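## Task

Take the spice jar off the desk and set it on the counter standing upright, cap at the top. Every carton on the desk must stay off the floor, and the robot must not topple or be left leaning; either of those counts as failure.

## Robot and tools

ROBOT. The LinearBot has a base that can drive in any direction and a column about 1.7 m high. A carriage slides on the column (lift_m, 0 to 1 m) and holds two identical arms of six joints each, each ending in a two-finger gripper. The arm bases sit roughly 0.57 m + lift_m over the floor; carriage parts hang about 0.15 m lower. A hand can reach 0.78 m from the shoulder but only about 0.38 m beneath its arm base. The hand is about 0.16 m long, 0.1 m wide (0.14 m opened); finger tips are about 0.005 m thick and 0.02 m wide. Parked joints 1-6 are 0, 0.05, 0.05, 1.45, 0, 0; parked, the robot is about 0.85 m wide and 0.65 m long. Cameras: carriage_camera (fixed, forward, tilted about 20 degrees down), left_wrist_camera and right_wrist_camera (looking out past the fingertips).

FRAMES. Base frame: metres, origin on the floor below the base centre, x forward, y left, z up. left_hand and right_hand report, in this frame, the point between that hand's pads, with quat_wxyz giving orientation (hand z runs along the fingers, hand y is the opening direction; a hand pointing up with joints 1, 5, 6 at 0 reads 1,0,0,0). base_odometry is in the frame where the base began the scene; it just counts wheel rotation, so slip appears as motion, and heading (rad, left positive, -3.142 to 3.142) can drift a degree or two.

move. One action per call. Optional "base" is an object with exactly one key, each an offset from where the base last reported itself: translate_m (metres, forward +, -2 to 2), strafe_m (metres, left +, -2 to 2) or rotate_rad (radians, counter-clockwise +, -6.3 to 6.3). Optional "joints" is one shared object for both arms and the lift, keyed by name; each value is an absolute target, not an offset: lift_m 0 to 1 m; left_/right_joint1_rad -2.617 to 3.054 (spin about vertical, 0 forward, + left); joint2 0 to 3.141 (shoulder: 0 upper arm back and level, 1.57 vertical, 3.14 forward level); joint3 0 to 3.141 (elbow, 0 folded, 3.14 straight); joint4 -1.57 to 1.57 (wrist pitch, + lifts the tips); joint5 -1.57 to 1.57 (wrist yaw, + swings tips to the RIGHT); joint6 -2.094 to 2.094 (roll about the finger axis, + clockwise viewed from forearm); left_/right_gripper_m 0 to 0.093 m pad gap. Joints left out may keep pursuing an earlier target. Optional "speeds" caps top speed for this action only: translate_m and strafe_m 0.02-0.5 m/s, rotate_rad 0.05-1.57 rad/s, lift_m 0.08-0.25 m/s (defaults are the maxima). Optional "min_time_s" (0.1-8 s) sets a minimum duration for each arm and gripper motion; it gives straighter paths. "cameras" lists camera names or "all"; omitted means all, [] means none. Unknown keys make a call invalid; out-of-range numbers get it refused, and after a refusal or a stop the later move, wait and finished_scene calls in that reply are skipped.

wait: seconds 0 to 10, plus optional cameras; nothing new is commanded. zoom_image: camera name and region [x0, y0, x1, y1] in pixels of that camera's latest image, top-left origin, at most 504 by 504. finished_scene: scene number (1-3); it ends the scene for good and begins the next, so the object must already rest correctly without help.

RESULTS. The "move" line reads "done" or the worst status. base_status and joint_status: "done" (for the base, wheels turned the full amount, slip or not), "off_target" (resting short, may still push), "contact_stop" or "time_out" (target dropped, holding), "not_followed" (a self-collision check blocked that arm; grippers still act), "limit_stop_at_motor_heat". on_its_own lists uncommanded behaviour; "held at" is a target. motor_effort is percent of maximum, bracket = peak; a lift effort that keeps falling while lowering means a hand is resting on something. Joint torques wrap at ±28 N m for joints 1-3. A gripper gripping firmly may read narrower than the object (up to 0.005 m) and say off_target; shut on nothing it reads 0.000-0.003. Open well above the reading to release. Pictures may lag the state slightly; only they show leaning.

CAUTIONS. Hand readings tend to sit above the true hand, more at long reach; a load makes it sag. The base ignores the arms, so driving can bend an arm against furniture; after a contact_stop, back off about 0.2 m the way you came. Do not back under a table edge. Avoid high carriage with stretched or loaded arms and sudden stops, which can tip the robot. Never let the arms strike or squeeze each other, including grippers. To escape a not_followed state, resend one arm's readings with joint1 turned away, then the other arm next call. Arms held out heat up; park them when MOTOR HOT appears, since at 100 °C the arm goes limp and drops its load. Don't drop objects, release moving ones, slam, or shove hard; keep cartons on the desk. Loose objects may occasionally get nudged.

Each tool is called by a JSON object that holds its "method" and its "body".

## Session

{"method": "move", "body": {"joints": {"lift_m": 0.7}, "cameras": ["carriage_camera"]}}

{"method": "move", "body": {"base": {"rotate_rad": 2.7}, "cameras": ["carriage_camera"]}}

Scene clock: 2.13 s.
Joint torques (N m): left_arm=[0.65 4.36 5.9 -0.22 -0.13 -0.06] | right_arm=[-0.01 4.38 7.02 -0.14 -0.01 -0.12]
move: done
base_odometry: x=+0.000 y=+0.000 heading=+0.000
base_status: not commanded
joint_positions: lift_m=+0.700 left_joint1_rad=-0.017 left_joint2_rad=+0.038 left_joint3_rad=+0.047 left_joint4_rad=+1.430 left_joint5_rad=+0.018 left_joint6_rad=-0.006 left_gripper_m=+0.09396 right_joint1_rad=-0.013 right_joint2_rad=+0.048 right_joint3_rad=+0.042 right_joint4_rad=+1.441 right_joint5_rad=+0.022 right_joint6_rad=-0.023 right_gripper_m=+0.09396
joint_status: all done
motor_effort: lift_m=+31(38) drive_wheels=-3(4)
left_hand: x=+0.2657 y=+0.3054 z=+1.6838 quat_wxyz=(+0.998, +0.009, +0.066, -0.012) (m; base frame)
right_hand: x=+0.2676 y=-0.3133 z=+1.6825 quat_wxyz=(+0.997, +0.011, +0.068, -0.019) (m; base frame)
pictures: carriage_camera
Images, in order (width x height): carriage_camera 504x504.

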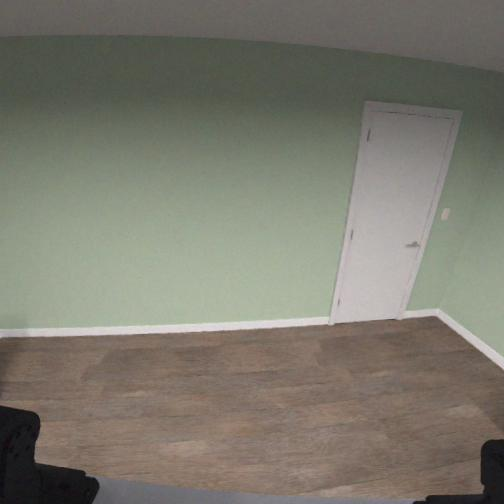

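Scene clock: 6.13 s.
Joint torques (N m): left_arm=[0.62 4.31 5.9 -0.21 -0.13 -0.05] | right_arm=[0.02 4.38 7.06 -0.1 -0.01 -0.11]
move: done
base_odometry: x=+0.000 y=+0.000 heading=+2.699
base_status: done
joint_positions: lift_m=+0.700 left_joint1_rad=-0.017 left_joint2_rad=+0.038 left_joint3_rad=+0.047 left_joint4_rad=+1.429 left_joint5_rad=+0.018 left_joint6_rad=-0.006 left_gripper_m=+0.09398 right_joint1_rad=-0.013 right_joint2_rad=+0.048 right_joint3_rad=+0.042 right_joint4_rad=+1.439 right_joint5_rad=+0.022 right_joint6_rad=-0.023 right_gripper_m=+0.09398
joint_status: not commanded
motor_effort: lift_m=+31(31) drive_wheels=+5(18)
left_hand: x=+0.2659 y=+0.3054 z=+1.6837 quat_wxyz=(+0.998, +0.009, +0.066, -0.012) (m; base frame)
right_hand: x=+0.2682 y=-0.3133 z=+1.6825 quat_wxyz=(+0.997, +0.011, +0.069, -0.019) (m; base frame)
pictures: carriage_camera
Images, in order (width x height): carriage_camera 504x504.

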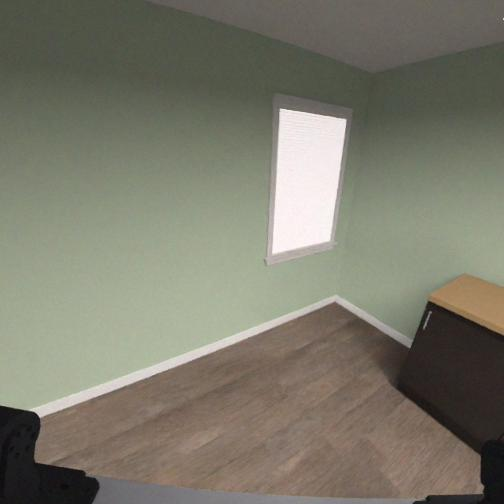

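{"method": "move", "body": {"base": {"rotate_rad": 2.35}, "cameras": ["carriage_camera"]}}

{"method": "zoom_image", "body": {"camera": "carriage_camera", "region": [120, 200, 400, 400]}}

Scene clock: 17.33 s.
Joint torques (N m): left_arm=[0.65 4.3 5.93 -0.2 -0.12 -0.05] | right_arm=[-0.05 4.34 7.05 -0.1 -0.01 -0.12]
move: done
base_odometry: x=+0.000 y=+0.000 heading=-1.234
base_status: done
joint_positions: lift_m=+0.700 left_joint1_rad=-0.017 left_joint2_rad=+0.038 left_joint3_rad=+0.047 left_joint4_rad=+1.429 left_joint5_rad=+0.018 left_joint6_rad=-0.006 left_gripper_m=+0.09399 right_joint1_rad=-0.013 right_joint2_rad=+0.048 right_joint3_rad=+0.042 right_joint4_rad=+1.438 right_joint5_rad=+0.022 right_joint6_rad=-0.023 right_gripper_m=+0.09399
joint_status: not commanded
motor_effort: lift_m=+31(31) drive_wheels=+7(15)
left_hand: x=+0.2659 y=+0.3054 z=+1.6837 quat_wxyz=(+0.998, +0.009, +0.066, -0.012) (m; base frame)
right_hand: x=+0.2685 y=-0.3133 z=+1.6824 quat_wxyz=(+0.997, +0.011, +0.070, -0.019) (m; base frame)
pictures: carriage_camera
Images, in order (width x height): carriage_camera 504x504.

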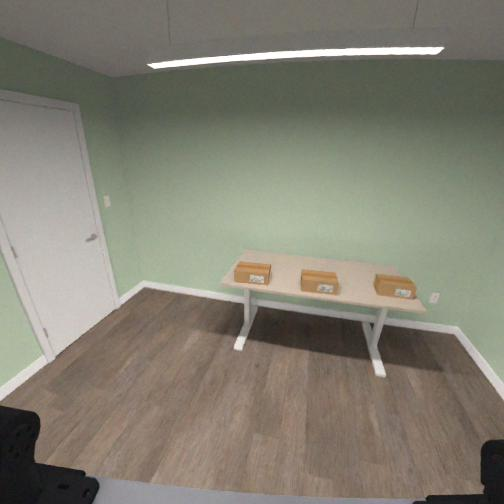

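Scaled by 1.800 from the camera's 504x504 image, which has a finer 720x720 frame.

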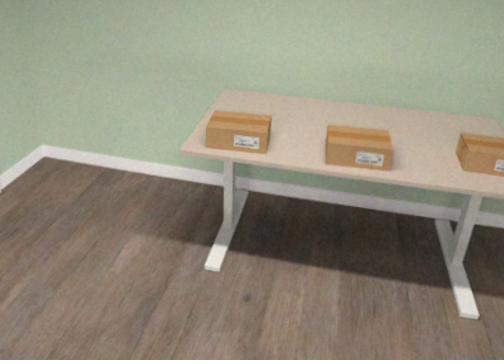

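{"method": "move", "body": {"base": {"rotate_rad": -0.3}, "cameras": []}}

{"method": "move", "body": {"base": {"translate_m": 0.85}, "cameras": ["carriage_camera"]}}

{"method": "zoom_image", "body": {"camera": "carriage_camera", "region": [60, 220, 440, 440]}}

Scene clock: 26.57 s.
Joint torques (N m): left_arm=[0.55 4.3 5.87 -0.2 -0.14 -0.05] | right_arm=[-0.01 4.38 7.04 -0.1 -0.01 -0.13]
move: done
base_odometry: x=+0.000 y=+0.000 heading=-1.534
base_status: done
joint_positions: lift_m=+0.700 left_joint1_rad=-0.017 left_joint2_rad=+0.038 left_joint3_rad=+0.047 left_joint4_rad=+1.429 left_joint5_rad=+0.018 left_joint6_rad=-0.006 left_gripper_m=+0.09399 right_joint1_rad=-0.013 right_joint2_rad=+0.048 right_joint3_rad=+0.042 right_joint4_rad=+1.438 right_joint5_rad=+0.022 right_joint6_rad=-0.023 right_gripper_m=+0.09399
joint_status: not commanded
motor_effort: lift_m=+31(31) drive_wheels=-9(15)
left_hand: x=+0.2659 y=+0.3054 z=+1.6837 quat_wxyz=(+0.998, +0.009, +0.066, -0.012) (m; base frame)
right_hand: x=+0.2685 y=-0.3133 z=+1.6824 quat_wxyz=(+0.997, +0.011, +0.070, -0.019) (m; base frame)
pictures: none
No camera images: "cameras" was empty.

Scene clock: 30.53 s.
Joint torques (N m): left_arm=[0.57 4.22 5.74 -0.21 -0.13 -0.05] | right_arm=[-0.09 4.29 7.08 -0.09 0 -0.12]
move: done
base_odometry: x=+0.033 y=-0.849 heading=-1.532
base_status: done
joint_positions: lift_m=+0.700 left_joint1_rad=-0.017 left_joint2_rad=+0.038 left_joint3_rad=+0.047 left_joint4_rad=+1.429 left_joint5_rad=+0.018 left_joint6_rad=-0.006 left_gripper_m=+0.09399 right_joint1_rad=-0.013 right_joint2_rad=+0.048 right_joint3_rad=+0.042 right_joint4_rad=+1.437 right_joint5_rad=+0.022 right_joint6_rad=-0.023 right_gripper_m=+0.09399
joint_status: not commanded
motor_effort: lift_m=+31(31) drive_wheels=-12(24)
left_hand: x=+0.2659 y=+0.3054 z=+1.6837 quat_wxyz=(+0.998, +0.009, +0.066, -0.012) (m; base frame)
right_hand: x=+0.2687 y=-0.3133 z=+1.6824 quat_wxyz=(+0.997, +0.011, +0.070, -0.019) (m; base frame)
pictures: carriage_camera
Images, in order (width x height): carriage_camera 504x504.

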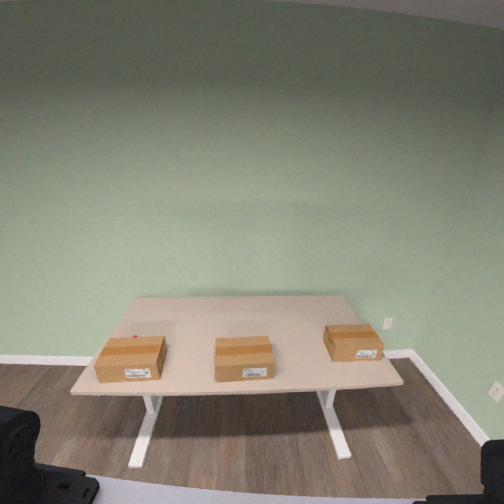

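Scaled by 1.326 from the camera's 504x504 image, which has a finer 720x720 frame.

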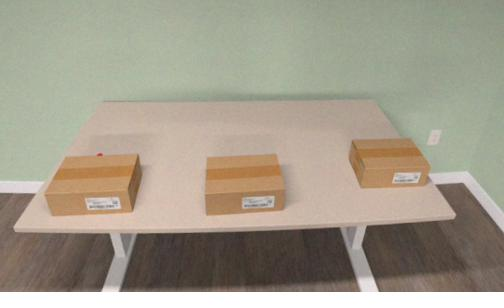

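{"method": "move", "body": {"base": {"strafe_m": 0.28}, "joints": {"lift_m": 0.5, "left_joint1_rad": 0, "left_joint2_rad": 1.6725, "left_joint3_rad": 0.7735, "left_joint4_rad": 0.099, "left_joint5_rad": 0, "left_joint6_rad": 0}, "min_time_s": 2.5, "cameras": []}}

{"method": "move", "body": {"base": {"rotate_rad": 0.03}, "cameras": []}}

{"method": "move", "body": {"base": {"translate_m": 0.42}, "speeds": {"translate_m": 0.25}, "cameras": ["carriage_camera", "left_wrist_camera"]}}

Scene clock: 49.20 s.
Joint torques (N m): left_arm=[0.9 -7.41 9.28 2.09 -0.2 0.01] | right_arm=[0.01 4.37 7.01 -0.07 -0.01 -0.12]
move: done
base_odometry: x=+0.313 y=-0.839 heading=-1.533
base_status: done
joint_positions: lift_m=+0.500 left_joint1_rad=-0.004 left_joint2_rad=+1.660 left_joint3_rad=+0.749 left_joint4_rad=+0.116 left_joint5_rad=+0.007 left_joint6_rad=-0.006 left_gripper_m=+0.09399 right_joint1_rad=-0.013 right_joint2_rad=+0.048 right_joint3_rad=+0.042 right_joint4_rad=+1.437 right_joint5_rad=+0.022 right_joint6_rad=-0.023 right_gripper_m=+0.09399
joint_status: all done
motor_effort: lift_m=+27(29) drive_wheels=-3(12)
left_hand: x=+0.6460 y=+0.3060 z=+1.0987 quat_wxyz=(+0.378, +0.001, +0.926, -0.005) (m; base frame)
right_hand: x=+0.2687 y=-0.3133 z=+1.4827 quat_wxyz=(+0.997, +0.011, +0.070, -0.019) (m; base frame)
pictures: none
No camera images: "cameras" was empty.

Scene clock: 49.90 s.
Joint torques (N m): left_arm=[0.62 -7.49 9.02 2.12 -0.17 0.02] | right_arm=[0.02 4.33 7.01 -0.08 -0.01 -0.12]
move: done
base_odometry: x=+0.313 y=-0.839 heading=-1.504
base_status: done
joint_positions: lift_m=+0.500 left_joint1_rad=+0.000 left_joint2_rad=+1.661 left_joint3_rad=+0.751 left_joint4_rad=+0.112 left_joint5_rad=+0.005 left_joint6_rad=-0.006 left_gripper_m=+0.09399 right_joint1_rad=-0.013 right_joint2_rad=+0.048 right_joint3_rad=+0.042 right_joint4_rad=+1.437 right_joint5_rad=+0.022 right_joint6_rad=-0.023 right_gripper_m=+0.09399
joint_status: not commanded
motor_effort: lift_m=+28(28) drive_wheels=-10(12)
left_hand: x=+0.6459 y=+0.3083 z=+1.0984 quat_wxyz=(+0.377, -0.002, +0.926, -0.003) (m; base frame)
right_hand: x=+0.2686 y=-0.3133 z=+1.4827 quat_wxyz=(+0.997, +0.011, +0.070, -0.019) (m; base frame)
pictures: none
No camera images: "cameras" was empty.

Scene clock: 52.87 s.
Joint torques (N m): left_arm=[0.58 -7.5 9.06 2.14 -0.16 0.01] | right_arm=[0.01 4.33 7.08 -0.11 -0.01 -0.13]
move: done
base_odometry: x=+0.342 y=-1.258 heading=-1.503
base_status: done
joint_positions: lift_m=+0.500 left_joint1_rad=+0.000 left_joint2_rad=+1.661 left_joint3_rad=+0.751 left_joint4_rad=+0.110 left_joint5_rad=+0.005 left_joint6_rad=-0.006 left_gripper_m=+0.09399 right_joint1_rad=-0.013 right_joint2_rad=+0.048 right_joint3_rad=+0.042 right_joint4_rad=+1.439 right_joint5_rad=+0.022 right_joint6_rad=-0.023 right_gripper_m=+0.09399
joint_status: not commanded
motor_effort: lift_m=+27(28) drive_wheels=-6(12)
left_hand: x=+0.6457 y=+0.3083 z=+1.0982 quat_wxyz=(+0.376, -0.002, +0.927, -0.003) (m; base frame)
right_hand: x=+0.2682 y=-0.3133 z=+1.4828 quat_wxyz=(+0.997, +0.011, +0.069, -0.019) (m; base frame)
pictures: carriage_camera, left_wrist_camera
Images, in order (width x height): carriage_camera 504x504, left_wrist_camera 504x504.

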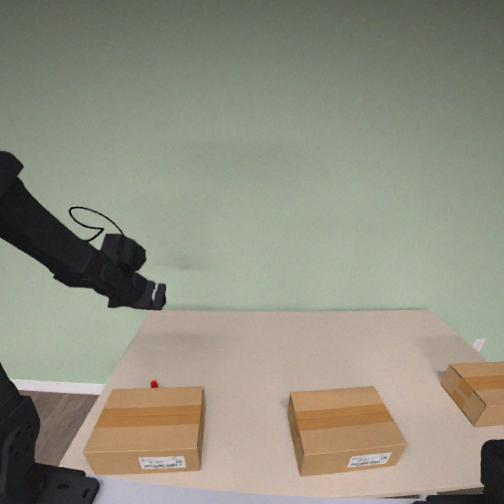

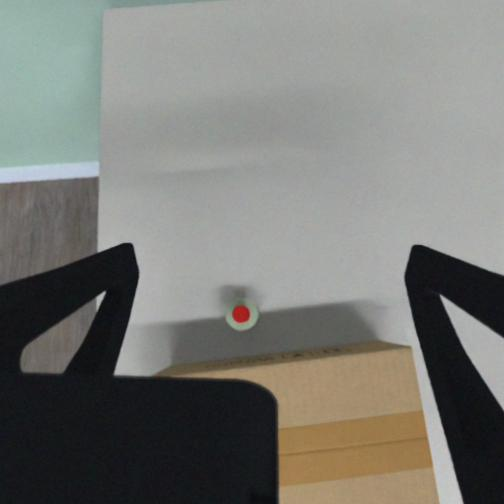

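{"method": "zoom_image", "body": {"camera": "left_wrist_camera", "region": [180, 250, 420, 420]}}

{"method": "zoom_image", "body": {"camera": "carriage_camera", "region": [80, 340, 240, 480]}}

Scaled by 2.100 from the camera's 504x504 image, which has a finer 720x720 frame.

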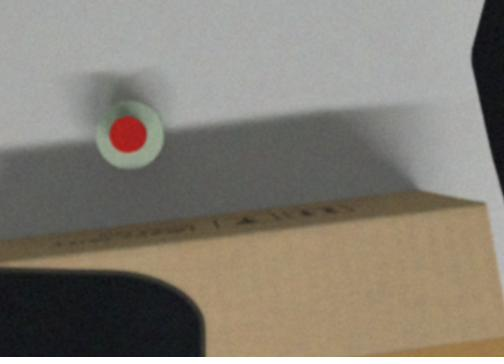

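Scaled by 3.150 from the camera's 504x504 image, which has a finer 720x720 frame.

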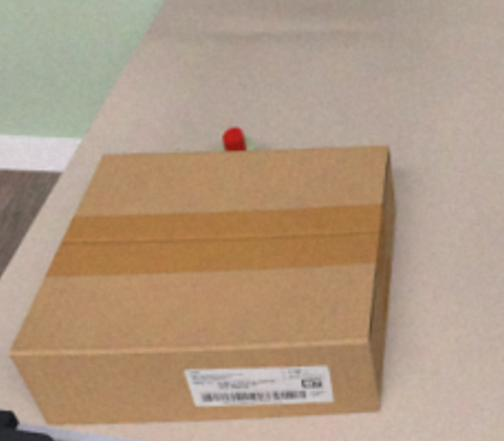

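{"method": "move", "body": {"joints": {"lift_m": 0.45, "left_joint1_rad": 0.045, "left_joint2_rad": 2.29, "left_joint3_rad": 1.46, "left_joint4_rad": -0.741}, "min_time_s": 2.5, "cameras": ["carriage_camera", "left_wrist_camera"]}}

Scene clock: 87.70 s.
Joint torques (N m): left_arm=[1.02 -11.78 8.01 0.45 -0.17 0.01] | right_arm=[0.01 4.36 7.05 -0.11 -0.01 -0.11]
move: done
base_odometry: x=+0.342 y=-1.258 heading=-1.503
base_status: not commanded
joint_positions: lift_m=+0.450 left_joint1_rad=+0.040 left_joint2_rad=+2.272 left_joint3_rad=+1.438 left_joint4_rad=-0.725 left_joint5_rad=+0.005 left_joint6_rad=-0.006 left_gripper_m=+0.09399 right_joint1_rad=-0.013 right_joint2_rad=+0.048 right_joint3_rad=+0.042 right_joint4_rad=+1.439 right_joint5_rad=+0.022 right_joint6_rad=-0.023 right_gripper_m=+0.09399
joint_status: all done
motor_effort: lift_m=+27(29) drive_wheels=+4(9)
left_hand: x=+0.6346 y=+0.3243 z=+0.9329 quat_wxyz=(+0.006, -0.023, +1.000, -0.002) (m; base frame)
right_hand: x=+0.2682 y=-0.3133 z=+1.4327 quat_wxyz=(+0.997, +0.011, +0.069, -0.019) (m; base frame)
pictures: carriage_camera, left_wrist_camera
Images, in order (width x height): carriage_camera 504x504, left_wrist_camera 504x504.

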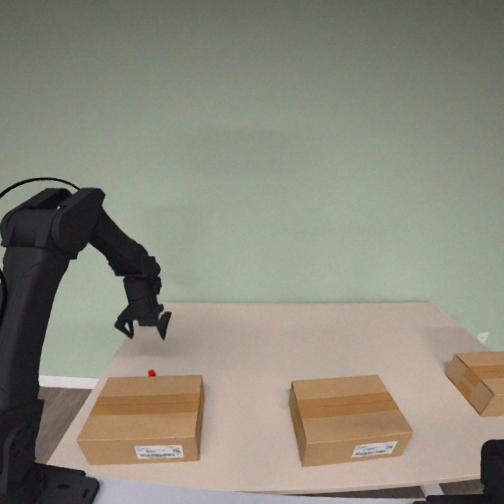

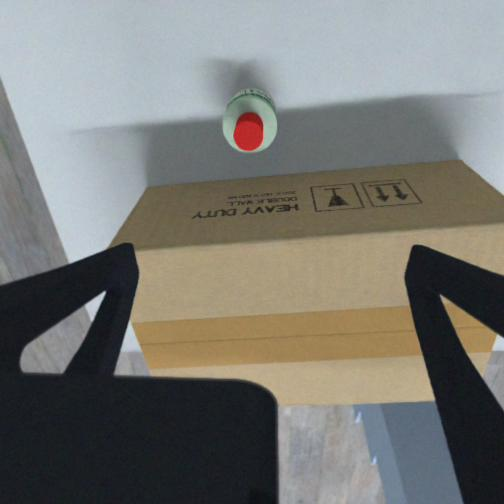

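{"method": "zoom_image", "body": {"camera": "left_wrist_camera", "region": [180, 60, 320, 200]}}

Scaled by 3.600 from the camera's 504x504 image, which has a finer 720x720 frame.

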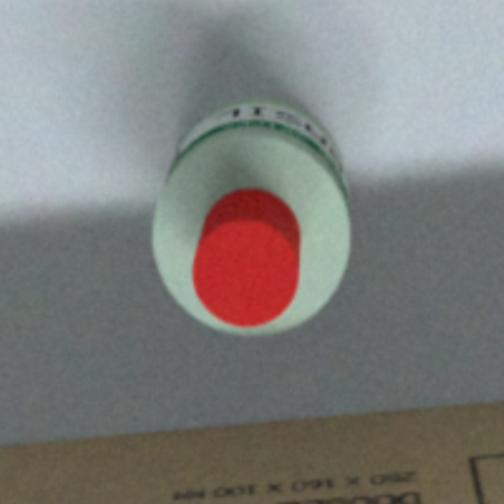

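{"method": "move", "body": {"joints": {"left_joint1_rad": 0.067, "left_joint2_rad": 2.528, "left_joint3_rad": 1.472, "left_joint4_rad": -0.514}, "min_time_s": 2, "cameras": ["left_wrist_camera"]}}

Scene clock: 107.53 s.
Joint torques (N m): left_arm=[1.01 -12.44 6.8 0.74 -0.17 0.02] | right_arm=[0.05 4.38 7.02 -0.11 -0.01 -0.12]
move: done
base_odometry: x=+0.342 y=-1.258 heading=-1.503
base_status: not commanded
joint_positions: lift_m=+0.450 left_joint1_rad=+0.062 left_joint2_rad=+2.508 left_joint3_rad=+1.453 left_joint4_rad=-0.527 left_joint5_rad=+0.005 left_joint6_rad=-0.006 left_gripper_m=+0.09399 right_joint1_rad=-0.013 right_joint2_rad=+0.048 right_joint3_rad=+0.042 right_joint4_rad=+1.439 right_joint5_rad=+0.022 right_joint6_rad=-0.023 right_gripper_m=+0.09399
joint_status: all done
motor_effort: lift_m=+28(28) drive_wheels=+5(7)
left_hand: x=+0.6348 y=+0.3332 z=+0.8449 quat_wxyz=(-0.006, -0.034, +0.999, -0.002) (m; base frame)
right_hand: x=+0.2682 y=-0.3133 z=+1.4327 quat_wxyz=(+0.997, +0.011, +0.069, -0.019) (m; base frame)
pictures: left_wrist_camera
Images, in order (width x height): left_wrist_camera 504x504.

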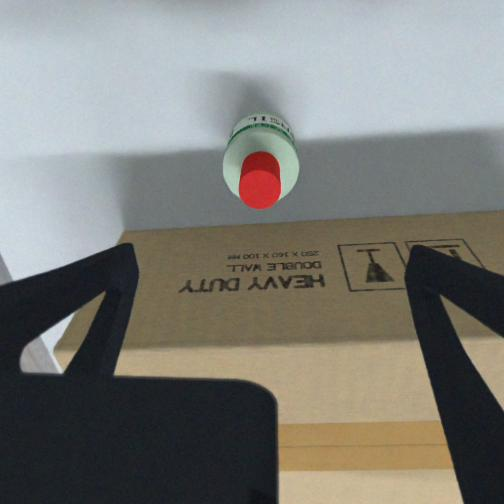

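{"method": "move", "body": {"joints": {"left_joint1_rad": 0.067, "left_joint2_rad": 2.74, "left_joint3_rad": 1.572, "left_joint4_rad": -0.390}, "min_time_s": 2, "cameras": ["left_wrist_camera"]}}

Scene clock: 150.07 s.
Joint torques (N m): left_arm=[1.02 -13.07 6.11 0.71 -0.18 0.01] | right_arm=[0.06 4.36 7.04 -0.11 -0.01 -0.11]
move: done
base_odometry: x=+0.342 y=-1.258 heading=-1.503
base_status: not commanded
joint_positions: lift_m=+0.450 left_joint1_rad=+0.062 left_joint2_rad=+2.720 left_joint3_rad=+1.554 left_joint4_rad=-0.403 left_joint5_rad=+0.005 left_joint6_rad=-0.006 left_gripper_m=+0.09399 right_joint1_rad=-0.013 right_joint2_rad=+0.048 right_joint3_rad=+0.042 right_joint4_rad=+1.439 right_joint5_rad=+0.022 right_joint6_rad=-0.023 right_gripper_m=+0.09399
joint_status: all done
motor_effort: lift_m=+28(28) drive_wheels=+6(6)
left_hand: x=+0.6451 y=+0.3338 z=+0.7787 quat_wxyz=(+0.001, -0.034, +0.999, -0.002) (m; base frame)
right_hand: x=+0.2682 y=-0.3133 z=+1.4327 quat_wxyz=(+0.997, +0.011, +0.069, -0.019) (m; base frame)
pictures: left_wrist_camera
Images, in order (width x height): left_wrist_camera 504x504.

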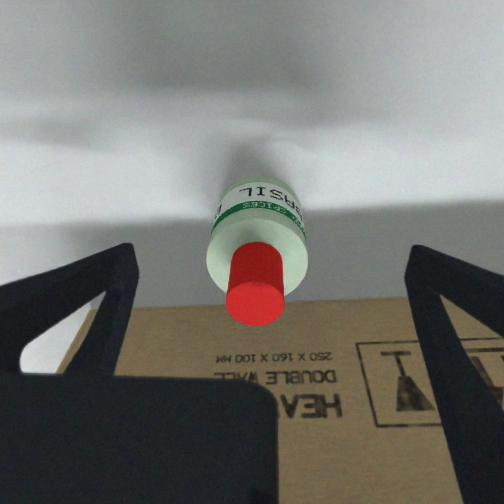

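{"method": "move", "body": {"joints": {"left_joint1_rad": 0.083, "left_joint2_rad": 2.831, "left_joint3_rad": 1.624, "left_joint4_rad": -0.351}, "min_time_s": 2, "cameras": ["left_wrist_camera"]}}

Scene clock: 166.67 s.
Joint torques (N m): left_arm=[1.05 -13.12 5.93 0.73 -0.16 0.01] | right_arm=[-0.01 4.37 7.04 -0.11 -0.02 -0.11]
move: done
base_odometry: x=+0.342 y=-1.258 heading=-1.503
base_status: not commanded
joint_positions: lift_m=+0.450 left_joint1_rad=+0.078 left_joint2_rad=+2.811 left_joint3_rad=+1.607 left_joint4_rad=-0.363 left_joint5_rad=+0.005 left_joint6_rad=-0.006 left_gripper_m=+0.09399 right_joint1_rad=-0.013 right_joint2_rad=+0.048 right_joint3_rad=+0.042 right_joint4_rad=+1.439 right_joint5_rad=+0.022 right_joint6_rad=-0.023 right_gripper_m=+0.09399
joint_status: all done
motor_effort: lift_m=+28(28) drive_wheels=+3(6)
left_hand: x=+0.6459 y=+0.3405 z=+0.7509 quat_wxyz=(+0.002, -0.042, +0.999, -0.002) (m; base frame)
right_hand: x=+0.2682 y=-0.3133 z=+1.4327 quat_wxyz=(+0.997, +0.011, +0.069, -0.019) (m; base frame)
pictures: left_wrist_camera
Images, in order (width x height): left_wrist_camera 504x504.

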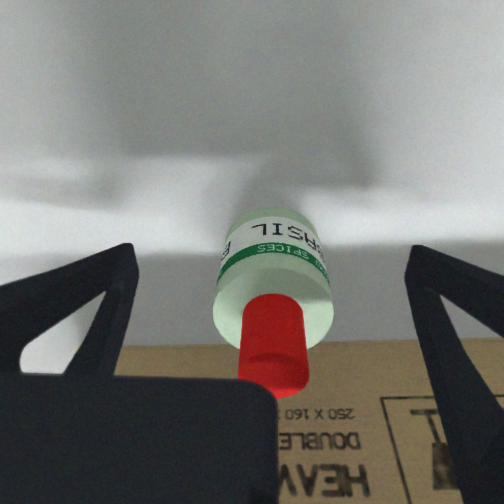

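{"method": "move", "body": {"joints": {"left_gripper_m": 0.028}, "min_time_s": 4, "cameras": ["left_wrist_camera"]}}

Scene clock: 175.00 s.
Joint torques (N m): left_arm=[0.98 -13.18 5.91 0.71 -0.16 0.01] | right_arm=[0.01 4.33 7.06 -0.11 -0.02 -0.12]
move: off_target
base_odometry: x=+0.342 y=-1.258 heading=-1.503
base_status: not commanded
joint_positions: lift_m=+0.450 left_joint1_rad=+0.078 left_joint2_rad=+2.811 left_joint3_rad=+1.607 left_joint4_rad=-0.361 left_joint5_rad=+0.005 left_joint6_rad=-0.006 left_gripper_m=+0.03615 right_joint1_rad=-0.013 right_joint2_rad=+0.048 right_joint3_rad=+0.042 right_joint4_rad=+1.439 right_joint5_rad=+0.022 right_joint6_rad=-0.023 right_gripper_m=+0.09399
joint_status: left_gripper_m off_target (ended at +0.03617, target +0.02800)
motor_effort: lift_m=+28(28) drive_wheels=+3(6)
left_hand: x=+0.6464 y=+0.3406 z=+0.7509 quat_wxyz=(+0.003, -0.042, +0.999, -0.002) (m; base frame)
right_hand: x=+0.2682 y=-0.3133 z=+1.4327 quat_wxyz=(+0.997, +0.011, +0.069, -0.019) (m; base frame)
pictures: left_wrist_camera
Images, in order (width x height): left_wrist_camera 504x504.

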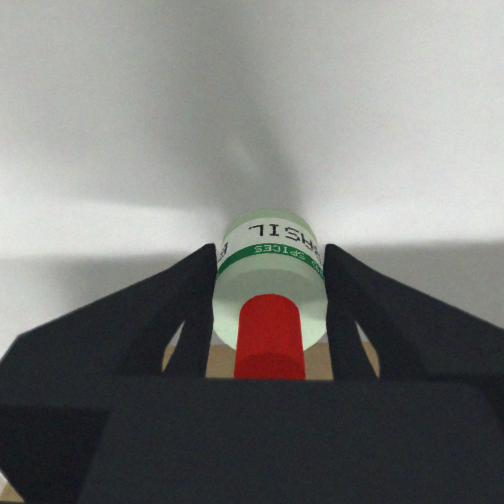

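{"method": "move", "body": {"joints": {"lift_m": 0.62}, "speeds": {"lift_m": 0.08}, "cameras": ["left_wrist_camera", "carriage_camera"]}}

Scene clock: 182.17 s.
Joint torques (N m): left_arm=[1.07 -14 5.6 0.67 -0.17 0.01] | right_arm=[0.02 4.4 7.04 -0.11 -0.01 -0.11]
move: done
base_odometry: x=+0.342 y=-1.258 heading=-1.503
base_status: not commanded
joint_positions: lift_m=+0.620 left_joint1_rad=+0.078 left_joint2_rad=+2.819 left_joint3_rad=+1.610 left_joint4_rad=-0.357 left_joint5_rad=+0.005 left_joint6_rad=-0.006 left_gripper_m=+0.03614 right_joint1_rad=-0.013 right_joint2_rad=+0.048 right_joint3_rad=+0.042 right_joint4_rad=+1.439 right_joint5_rad=+0.022 right_joint6_rad=-0.023 right_gripper_m=+0.09399
joint_status: all done
motor_effort: lift_m=+31(37) drive_wheels=+3(8)
left_hand: x=+0.6457 y=+0.3405 z=+0.9177 quat_wxyz=(+0.002, -0.042, +0.999, -0.002) (m; base frame)
right_hand: x=+0.2682 y=-0.3133 z=+1.6024 quat_wxyz=(+0.997, +0.011, +0.069, -0.019) (m; base frame)
pictures: carriage_camera, left_wrist_camera
Images, in order (width x height): carriage_camera 504x504, left_wrist_camera 504x504.

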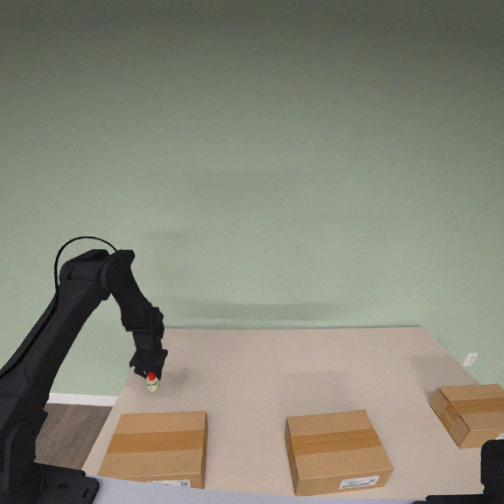

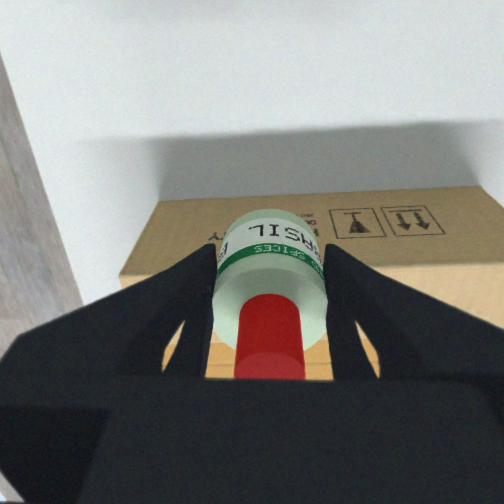

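{"method": "move", "body": {"joints": {"left_joint2_rad": 1.793, "left_joint3_rad": 1.105, "left_joint4_rad": -0.872}, "min_time_s": 3, "cameras": ["left_wrist_camera"]}}

{"method": "move", "body": {"base": {"translate_m": -0.5}, "speeds": {"translate_m": 0.35}, "cameras": ["carriage_camera"]}}

{"method": "move", "body": {"base": {"rotate_rad": 3.1416}, "speeds": {"rotate_rad": 1.0}, "cameras": ["carriage_camera"]}}

Scene clock: 202.77 s.
Joint torques (N m): left_arm=[0.98 -12.49 4.88 0.43 -0.16 0.01] | right_arm=[0.05 4.37 7.02 -0.11 0 -0.11]
move: done
base_odometry: x=+0.342 y=-1.258 heading=-1.503
base_status: not commanded
joint_positions: lift_m=+0.620 left_joint1_rad=+0.078 left_joint2_rad=+1.821 left_joint3_rad=+1.118 left_joint4_rad=-0.857 left_joint5_rad=+0.005 left_joint6_rad=-0.006 left_gripper_m=+0.03614 right_joint1_rad=-0.013 right_joint2_rad=+0.048 right_joint3_rad=+0.042 right_joint4_rad=+1.439 right_joint5_rad=+0.022 right_joint6_rad=-0.023 right_gripper_m=+0.09399
joint_status: all done
motor_effort: lift_m=+31(31) drive_wheels=+3(6)
left_hand: x=+0.5453 y=+0.3327 z=+1.1850 quat_wxyz=(+0.005, -0.042, +0.999, -0.002) (m; base frame)
right_hand: x=+0.2682 y=-0.3133 z=+1.6024 quat_wxyz=(+0.997, +0.011, +0.069, -0.019) (m; base frame)
pictures: left_wrist_camera
Images, in order (width x height): left_wrist_camera 504x504.

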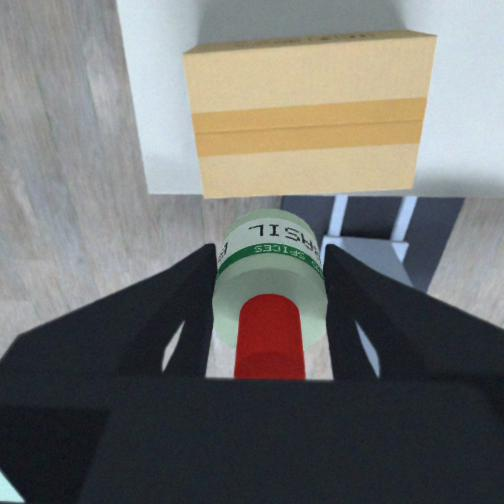

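Scene clock: 205.90 s.
Joint torques (N m): left_arm=[0.88 -12.27 4.92 0.51 -0.16 0.02] | right_arm=[0.01 4.4 7.06 -0.11 0 -0.11]
move: done
base_odometry: x=+0.308 y=-0.759 heading=-1.503
base_status: done
joint_positions: lift_m=+0.620 left_joint1_rad=+0.079 left_joint2_rad=+1.818 left_joint3_rad=+1.118 left_joint4_rad=-0.865 left_joint5_rad=+0.004 left_joint6_rad=-0.006 left_gripper_m=+0.03614 right_joint1_rad=-0.013 right_joint2_rad=+0.048 right_joint3_rad=+0.042 right_joint4_rad=+1.439 right_joint5_rad=+0.023 right_joint6_rad=-0.023 right_gripper_m=+0.09399
joint_status: not commanded
motor_effort: lift_m=+31(31) drive_wheels=-2(15)
left_hand: x=+0.5437 y=+0.3330 z=+1.1860 quat_wxyz=(+0.003, -0.042, +0.999, -0.002) (m; base frame)
right_hand: x=+0.2682 y=-0.3134 z=+1.6024 quat_wxyz=(+0.997, +0.011, +0.069, -0.019) (m; base frame)
pictures: carriage_camera
Images, in order (width x height): carriage_camera 504x504.

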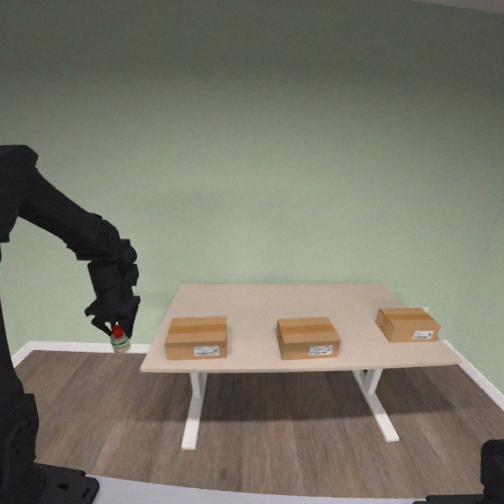

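Scene clock: 210.60 s.
Joint torques (N m): left_arm=[0.44 -12.14 4.93 0.52 -0.15 0.01] | right_arm=[0.01 4.38 7.05 -0.1 -0.02 -0.12]
move: done
base_odometry: x=+0.308 y=-0.759 heading=+1.638
base_status: done
joint_positions: lift_m=+0.620 left_joint1_rad=+0.085 left_joint2_rad=+1.818 left_joint3_rad=+1.118 left_joint4_rad=-0.866 left_joint5_rad=+0.003 left_joint6_rad=-0.005 left_gripper_m=+0.03614 right_joint1_rad=-0.013 right_joint2_rad=+0.048 right_joint3_rad=+0.042 right_joint4_rad=+1.439 right_joint5_rad=+0.023 right_joint6_rad=-0.023 right_gripper_m=+0.09400
joint_status: not commanded
motor_effort: lift_m=+31(31) drive_wheels=+8(16)
left_hand: x=+0.5434 y=+0.3350 z=+1.1860 quat_wxyz=(+0.003, -0.045, +0.999, -0.001) (m; base frame)
right_hand: x=+0.2682 y=-0.3134 z=+1.6024 quat_wxyz=(+0.997, +0.011, +0.069, -0.019) (m; base frame)
pictures: carriage_camera
Images, in order (width x height): carriage_camera 504x504.

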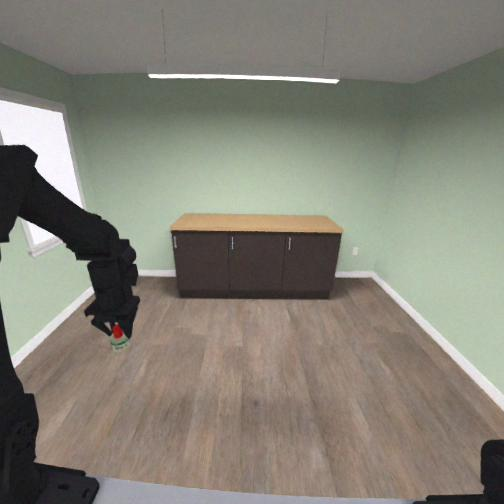

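{"method": "move", "body": {"base": {"translate_m": 1.75}, "speeds": {"translate_m": 0.45}, "cameras": ["carriage_camera"]}}

Scene clock: 221.00 s.
Joint torques (N m): left_arm=[0.44 -12.08 4.89 0.53 -0.14 0.01] | right_arm=[0.01 4.33 7.02 -0.12 -0.01 -0.11]
move: done
base_odometry: x=+0.188 y=+0.987 heading=+1.639
base_status: done
joint_positions: lift_m=+0.620 left_joint1_rad=+0.085 left_joint2_rad=+1.818 left_joint3_rad=+1.118 left_joint4_rad=-0.868 left_joint5_rad=+0.002 left_joint6_rad=-0.005 left_gripper_m=+0.03614 right_joint1_rad=-0.013 right_joint2_rad=+0.048 right_joint3_rad=+0.042 right_joint4_rad=+1.440 right_joint5_rad=+0.023 right_joint6_rad=-0.023 right_gripper_m=+0.09400
joint_status: not commanded
motor_effort: lift_m=+31(31) drive_wheels=-10(23)
left_hand: x=+0.5429 y=+0.3350 z=+1.1860 quat_wxyz=(+0.001, -0.045, +0.999, -0.001) (m; base frame)
right_hand: x=+0.2680 y=-0.3134 z=+1.6025 quat_wxyz=(+0.997, +0.011, +0.069, -0.019) (m; base frame)
pictures: carriage_camera
Images, in order (width x height): carriage_camera 504x504.

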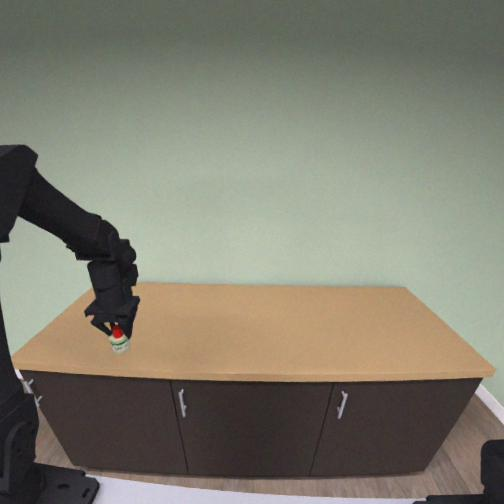

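{"method": "move", "body": {"base": {"translate_m": 0.26}, "speeds": {"translate_m": 0.25}, "cameras": ["carriage_camera"]}}

{"method": "move", "body": {"joints": {"lift_m": 0.67, "left_joint2_rad": 2.5775, "left_joint3_rad": 1.467, "left_joint4_rad": -0.452}, "min_time_s": 3, "cameras": ["carriage_camera", "left_wrist_camera"]}}

Scene clock: 227.67 s.
Joint torques (N m): left_arm=[0.46 -12.15 4.88 0.55 -0.13 0.01] | right_arm=[0.02 4.34 7.01 -0.11 0 -0.11]
move: done
base_odometry: x=+0.169 y=+1.246 heading=+1.640
base_status: done
joint_positions: lift_m=+0.620 left_joint1_rad=+0.085 left_joint2_rad=+1.817 left_joint3_rad=+1.118 left_joint4_rad=-0.870 left_joint5_rad=+0.002 left_joint6_rad=-0.005 left_gripper_m=+0.03614 right_joint1_rad=-0.013 right_joint2_rad=+0.048 right_joint3_rad=+0.042 right_joint4_rad=+1.439 right_joint5_rad=+0.023 right_joint6_rad=-0.023 right_gripper_m=+0.09400
joint_status: not commanded
motor_effort: lift_m=+31(31) drive_wheels=-10(20)
left_hand: x=+0.5425 y=+0.3349 z=+1.1863 quat_wxyz=(+0.001, -0.045, +0.999, -0.001) (m; base frame)
right_hand: x=+0.2682 y=-0.3134 z=+1.6024 quat_wxyz=(+0.997, +0.011, +0.069, -0.019) (m; base frame)
pictures: carriage_camera
Images, in order (width x height): carriage_camera 504x504.

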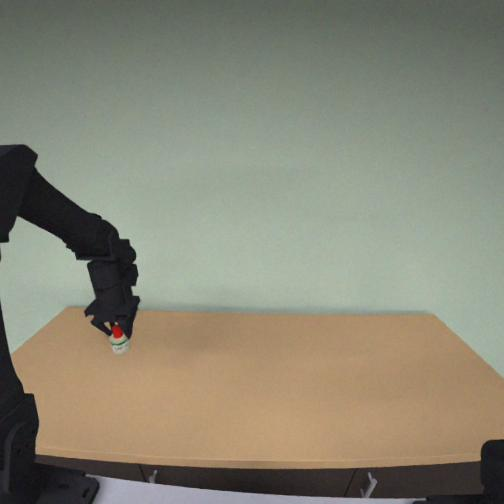

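Scene clock: 230.97 s.
Joint torques (N m): left_arm=[0.53 -12.71 6.49 0.74 -0.14 0.01] | right_arm=[0.03 4.37 7.04 -0.11 -0.02 -0.12]
move: done
base_odometry: x=+0.169 y=+1.246 heading=+1.640
base_status: not commanded
joint_positions: lift_m=+0.670 left_joint1_rad=+0.085 left_joint2_rad=+2.560 left_joint3_rad=+1.448 left_joint4_rad=-0.464 left_joint5_rad=+0.002 left_joint6_rad=-0.005 left_gripper_m=+0.03614 right_joint1_rad=-0.013 right_joint2_rad=+0.048 right_joint3_rad=+0.042 right_joint4_rad=+1.439 right_joint5_rad=+0.023 right_joint6_rad=-0.023 right_gripper_m=+0.09400
joint_status: all done
motor_effort: lift_m=+31(38) drive_wheels=+3(10)
left_hand: x=+0.6328 y=+0.3426 z=+1.0440 quat_wxyz=(-0.003, -0.045, +0.999, -0.001) (m; base frame)
right_hand: x=+0.2682 y=-0.3134 z=+1.6524 quat_wxyz=(+0.997, +0.011, +0.069, -0.019) (m; base frame)
pictures: carriage_camera, left_wrist_camera
Images, in order (width x height): carriage_camera 504x504, left_wrist_camera 504x504.

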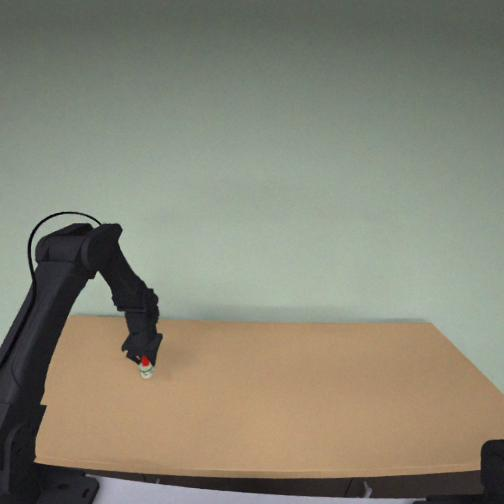

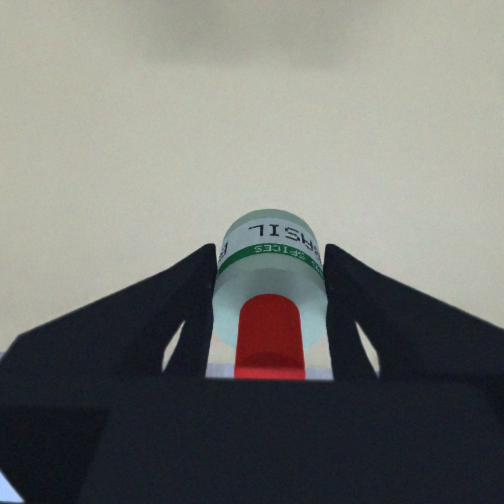

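{"method": "move", "body": {"joints": {"lift_m": 0.58, "left_joint4_rad": -0.441}, "speeds": {"lift_m": 0.1}, "cameras": ["left_wrist_camera"]}}

{"method": "move", "body": {"joints": {"lift_m": 0.572}, "speeds": {"lift_m": 0.08}, "cameras": ["left_wrist_camera"]}}

Scene clock: 240.30 s.
Joint torques (N m): left_arm=[0.47 -13.61 6.13 0.68 -0.14 0.03] | right_arm=[0.03 4.33 7.04 -0.12 -0.01 -0.13]
move: done
base_odometry: x=+0.169 y=+1.246 heading=+1.640
base_status: not commanded
joint_positions: lift_m=+0.580 left_joint1_rad=+0.085 left_joint2_rad=+2.569 left_joint3_rad=+1.452 left_joint4_rad=-0.449 left_joint5_rad=+0.002 left_joint6_rad=-0.005 left_gripper_m=+0.03614 right_joint1_rad=-0.013 right_joint2_rad=+0.048 right_joint3_rad=+0.042 right_joint4_rad=+1.439 right_joint5_rad=+0.023 right_joint6_rad=-0.023 right_gripper_m=+0.09400
joint_status: all done
motor_effort: lift_m=+28(28) drive_wheels=-8(11)
left_hand: x=+0.6359 y=+0.3428 z=+0.9515 quat_wxyz=(+0.003, -0.045, +0.999, -0.001) (m; base frame)
right_hand: x=+0.2682 y=-0.3134 z=+1.5627 quat_wxyz=(+0.997, +0.011, +0.069, -0.019) (m; base frame)
pictures: left_wrist_camera
Images, in order (width x height): left_wrist_camera 504x504.

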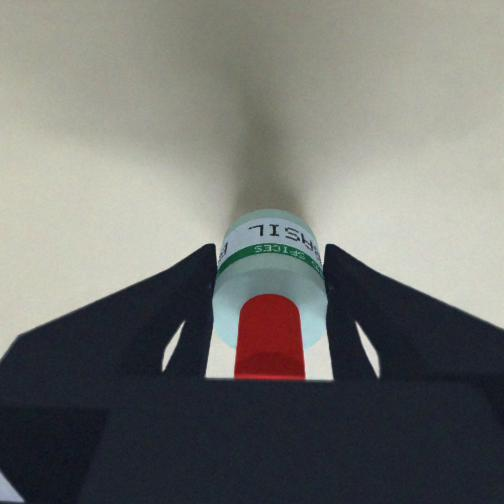

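Scene clock: 240.77 s.
Joint torques (N m): left_arm=[0.43 -13.93 5.89 0.66 -0.15 0.02] | right_arm=[0.02 4.37 7.04 -0.12 -0.01 -0.12]
move: done
base_odometry: x=+0.169 y=+1.246 heading=+1.640
base_status: not commanded
joint_positions: lift_m=+0.572 left_joint1_rad=+0.085 left_joint2_rad=+2.572 left_joint3_rad=+1.454 left_joint4_rad=-0.445 left_joint5_rad=+0.002 left_joint6_rad=-0.005 left_gripper_m=+0.03614 right_joint1_rad=-0.013 right_joint2_rad=+0.048 right_joint3_rad=+0.042 right_joint4_rad=+1.439 right_joint5_rad=+0.023 right_joint6_rad=-0.023 right_gripper_m=+0.09400
joint_status: all done
motor_effort: lift_m=+27(29) drive_wheels=-9(10)
left_hand: x=+0.6368 y=+0.3429 z=+0.9426 quat_wxyz=(+0.004, -0.045, +0.999, -0.001) (m; base frame)
right_hand: x=+0.2682 y=-0.3134 z=+1.5548 quat_wxyz=(+0.997, +0.011, +0.069, -0.019) (m; base frame)
pictures: left_wrist_camera
Images, in order (width x height): left_wrist_camera 504x504.

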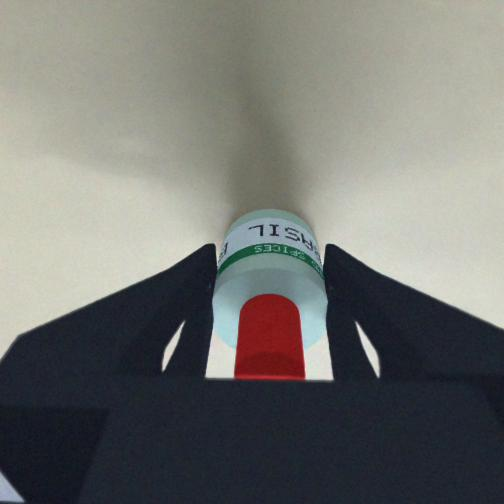

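{"method": "move", "body": {"joints": {"lift_m": 0.567}, "speeds": {"lift_m": 0.08}, "cameras": ["left_wrist_camera"]}}

Scene clock: 243.10 s.
Joint torques (N m): left_arm=[0.53 -13.75 5.27 0.74 -0.13 0.01] | right_arm=[0.02 4.37 7.09 -0.11 -0.02 -0.11]
move: done
base_odometry: x=+0.169 y=+1.246 heading=+1.640
base_status: not commanded
joint_positions: lift_m=+0.567 left_joint1_rad=+0.085 left_joint2_rad=+2.569 left_joint3_rad=+1.461 left_joint4_rad=-0.452 left_joint5_rad=+0.002 left_joint6_rad=-0.005 left_gripper_m=+0.03614 right_joint1_rad=-0.013 right_joint2_rad=+0.047 right_joint3_rad=+0.041 right_joint4_rad=+1.439 right_joint5_rad=+0.023 right_joint6_rad=-0.023 right_gripper_m=+0.09400
joint_status: all done
motor_effort: lift_m=+25(27) drive_wheels=+5(9)
left_hand: x=+0.6386 y=+0.3431 z=+0.9400 quat_wxyz=(+0.005, -0.045, +0.999, -0.001) (m; base frame)
right_hand: x=+0.2682 y=-0.3134 z=+1.5499 quat_wxyz=(+0.997, +0.011, +0.069, -0.019) (m; base frame)
pictures: left_wrist_camera
Images, in order (width x height): left_wrist_camera 504x504.

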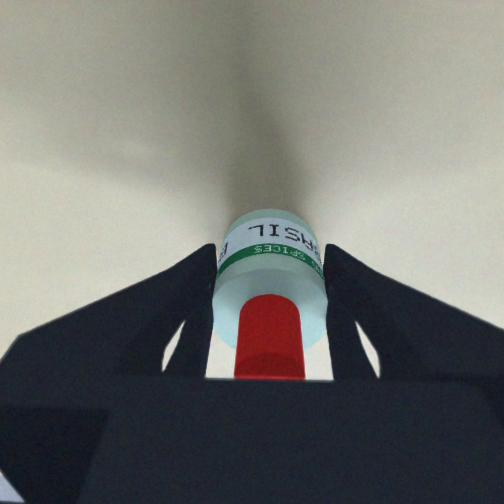

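{"method": "move", "body": {"joints": {"left_gripper_m": 0.06}, "min_time_s": 2.5, "cameras": ["left_wrist_camera"]}}

{"method": "move", "body": {"joints": {"left_gripper_m": 0.092}, "min_time_s": 1.5, "cameras": ["left_wrist_camera"]}}

Scene clock: 252.27 s.
Joint torques (N m): left_arm=[0.46 -13.74 5.29 0.72 -0.14 0] | right_arm=[0.02 4.38 7.08 -0.1 -0.01 -0.12]
move: done
base_odometry: x=+0.169 y=+1.246 heading=+1.640
base_status: not commanded
joint_positions: lift_m=+0.567 left_joint1_rad=+0.085 left_joint2_rad=+2.569 left_joint3_rad=+1.461 left_joint4_rad=-0.450 left_joint5_rad=+0.002 left_joint6_rad=-0.005 left_gripper_m=+0.05993 right_joint1_rad=-0.013 right_joint2_rad=+0.047 right_joint3_rad=+0.041 right_joint4_rad=+1.439 right_joint5_rad=+0.023 right_joint6_rad=-0.023 right_gripper_m=+0.09400
joint_status: all done
motor_effort: lift_m=+25(25) drive_wheels=+6(8)
left_hand: x=+0.6392 y=+0.3431 z=+0.9400 quat_wxyz=(+0.006, -0.045, +0.999, -0.001) (m; base frame)
right_hand: x=+0.2682 y=-0.3134 z=+1.5499 quat_wxyz=(+0.997, +0.011, +0.069, -0.019) (m; base frame)
pictures: left_wrist_camera
Images, in order (width x height): left_wrist_camera 504x504.

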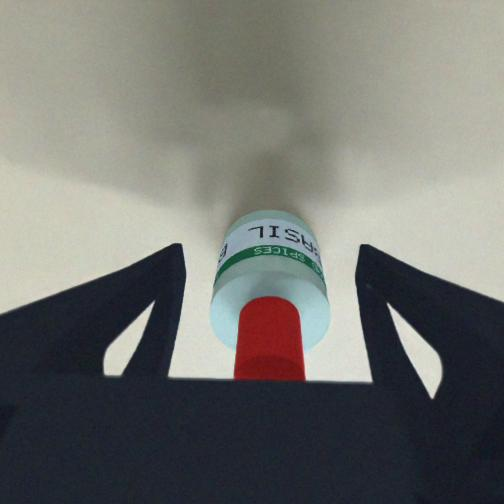

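Scene clock: 254.07 s.
Joint torques (N m): left_arm=[0.5 -13.75 5.24 0.71 -0.14 0.01] | right_arm=[-0.02 4.34 7.05 -0.1 -0.01 -0.14]
move: done
base_odometry: x=+0.169 y=+1.246 heading=+1.640
base_status: not commanded
joint_positions: lift_m=+0.567 left_joint1_rad=+0.085 left_joint2_rad=+2.569 left_joint3_rad=+1.461 left_joint4_rad=-0.450 left_joint5_rad=+0.002 left_joint6_rad=-0.005 left_gripper_m=+0.09189 right_joint1_rad=-0.013 right_joint2_rad=+0.047 right_joint3_rad=+0.041 right_joint4_rad=+1.439 right_joint5_rad=+0.023 right_joint6_rad=-0.023 right_gripper_m=+0.09400
joint_status: all done
motor_effort: lift_m=+25(26) drive_wheels=+7(7)
left_hand: x=+0.6392 y=+0.3431 z=+0.9400 quat_wxyz=(+0.006, -0.045, +0.999, -0.001) (m; base frame)
right_hand: x=+0.2682 y=-0.3134 z=+1.5499 quat_wxyz=(+0.997, +0.011, +0.069, -0.019) (m; base frame)
pictures: left_wrist_camera
Images, in order (width x height): left_wrist_camera 504x504.

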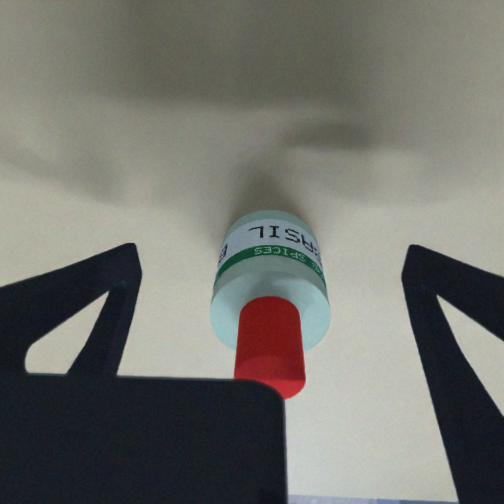

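{"method": "move", "body": {"joints": {"lift_m": 0.72}, "speeds": {"lift_m": 0.1}, "cameras": ["left_wrist_camera", "carriage_camera"]}}

Scene clock: 259.50 s.
Joint torques (N m): left_arm=[0.55 -14 5.16 0.64 -0.13 0.02] | right_arm=[0.02 4.37 7.04 -0.1 -0.02 -0.12]
move: done
base_odometry: x=+0.169 y=+1.246 heading=+1.640
base_status: not commanded
joint_positions: lift_m=+0.720 left_joint1_rad=+0.085 left_joint2_rad=+2.572 left_joint3_rad=+1.461 left_joint4_rad=-0.444 left_joint5_rad=+0.002 left_joint6_rad=-0.005 left_gripper_m=+0.09190 right_joint1_rad=-0.013 right_joint2_rad=+0.047 right_joint3_rad=+0.041 right_joint4_rad=+1.439 right_joint5_rad=+0.023 right_joint6_rad=-0.023 right_gripper_m=+0.09400
joint_status: all done
motor_effort: lift_m=+30(37) drive_wheels=+6(11)
left_hand: x=+0.6398 y=+0.3432 z=+1.0915 quat_wxyz=(+0.008, -0.045, +0.999, -0.001) (m; base frame)
right_hand: x=+0.2682 y=-0.3134 z=+1.7024 quat_wxyz=(+0.997, +0.011, +0.069, -0.019) (m; base frame)
pictures: carriage_camera, left_wrist_camera
Images, in order (width x height): carriage_camera 504x504, left_wrist_camera 504x504.

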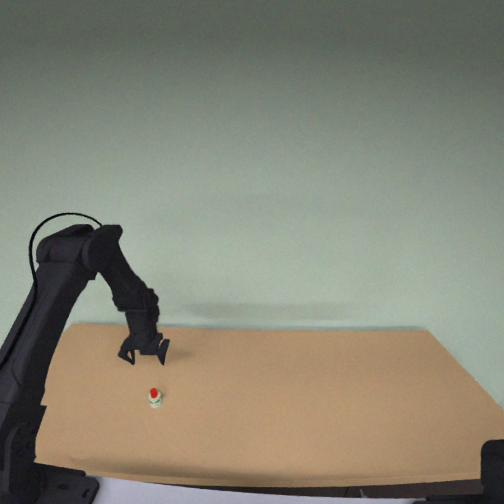

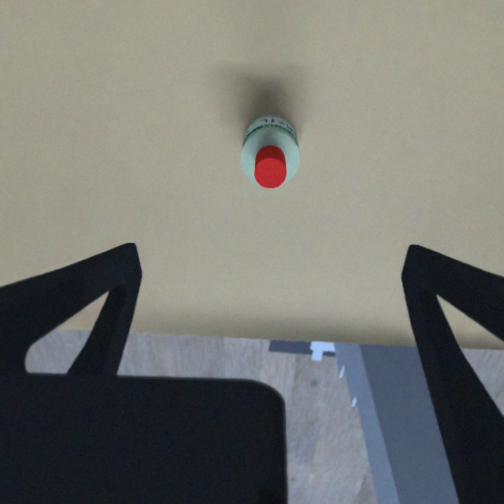

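The jar is standing upright on the counter, well clear of the edge.

{"method": "finished_scene", "body": {"scene": 3}}

The scene is finished: the task was done.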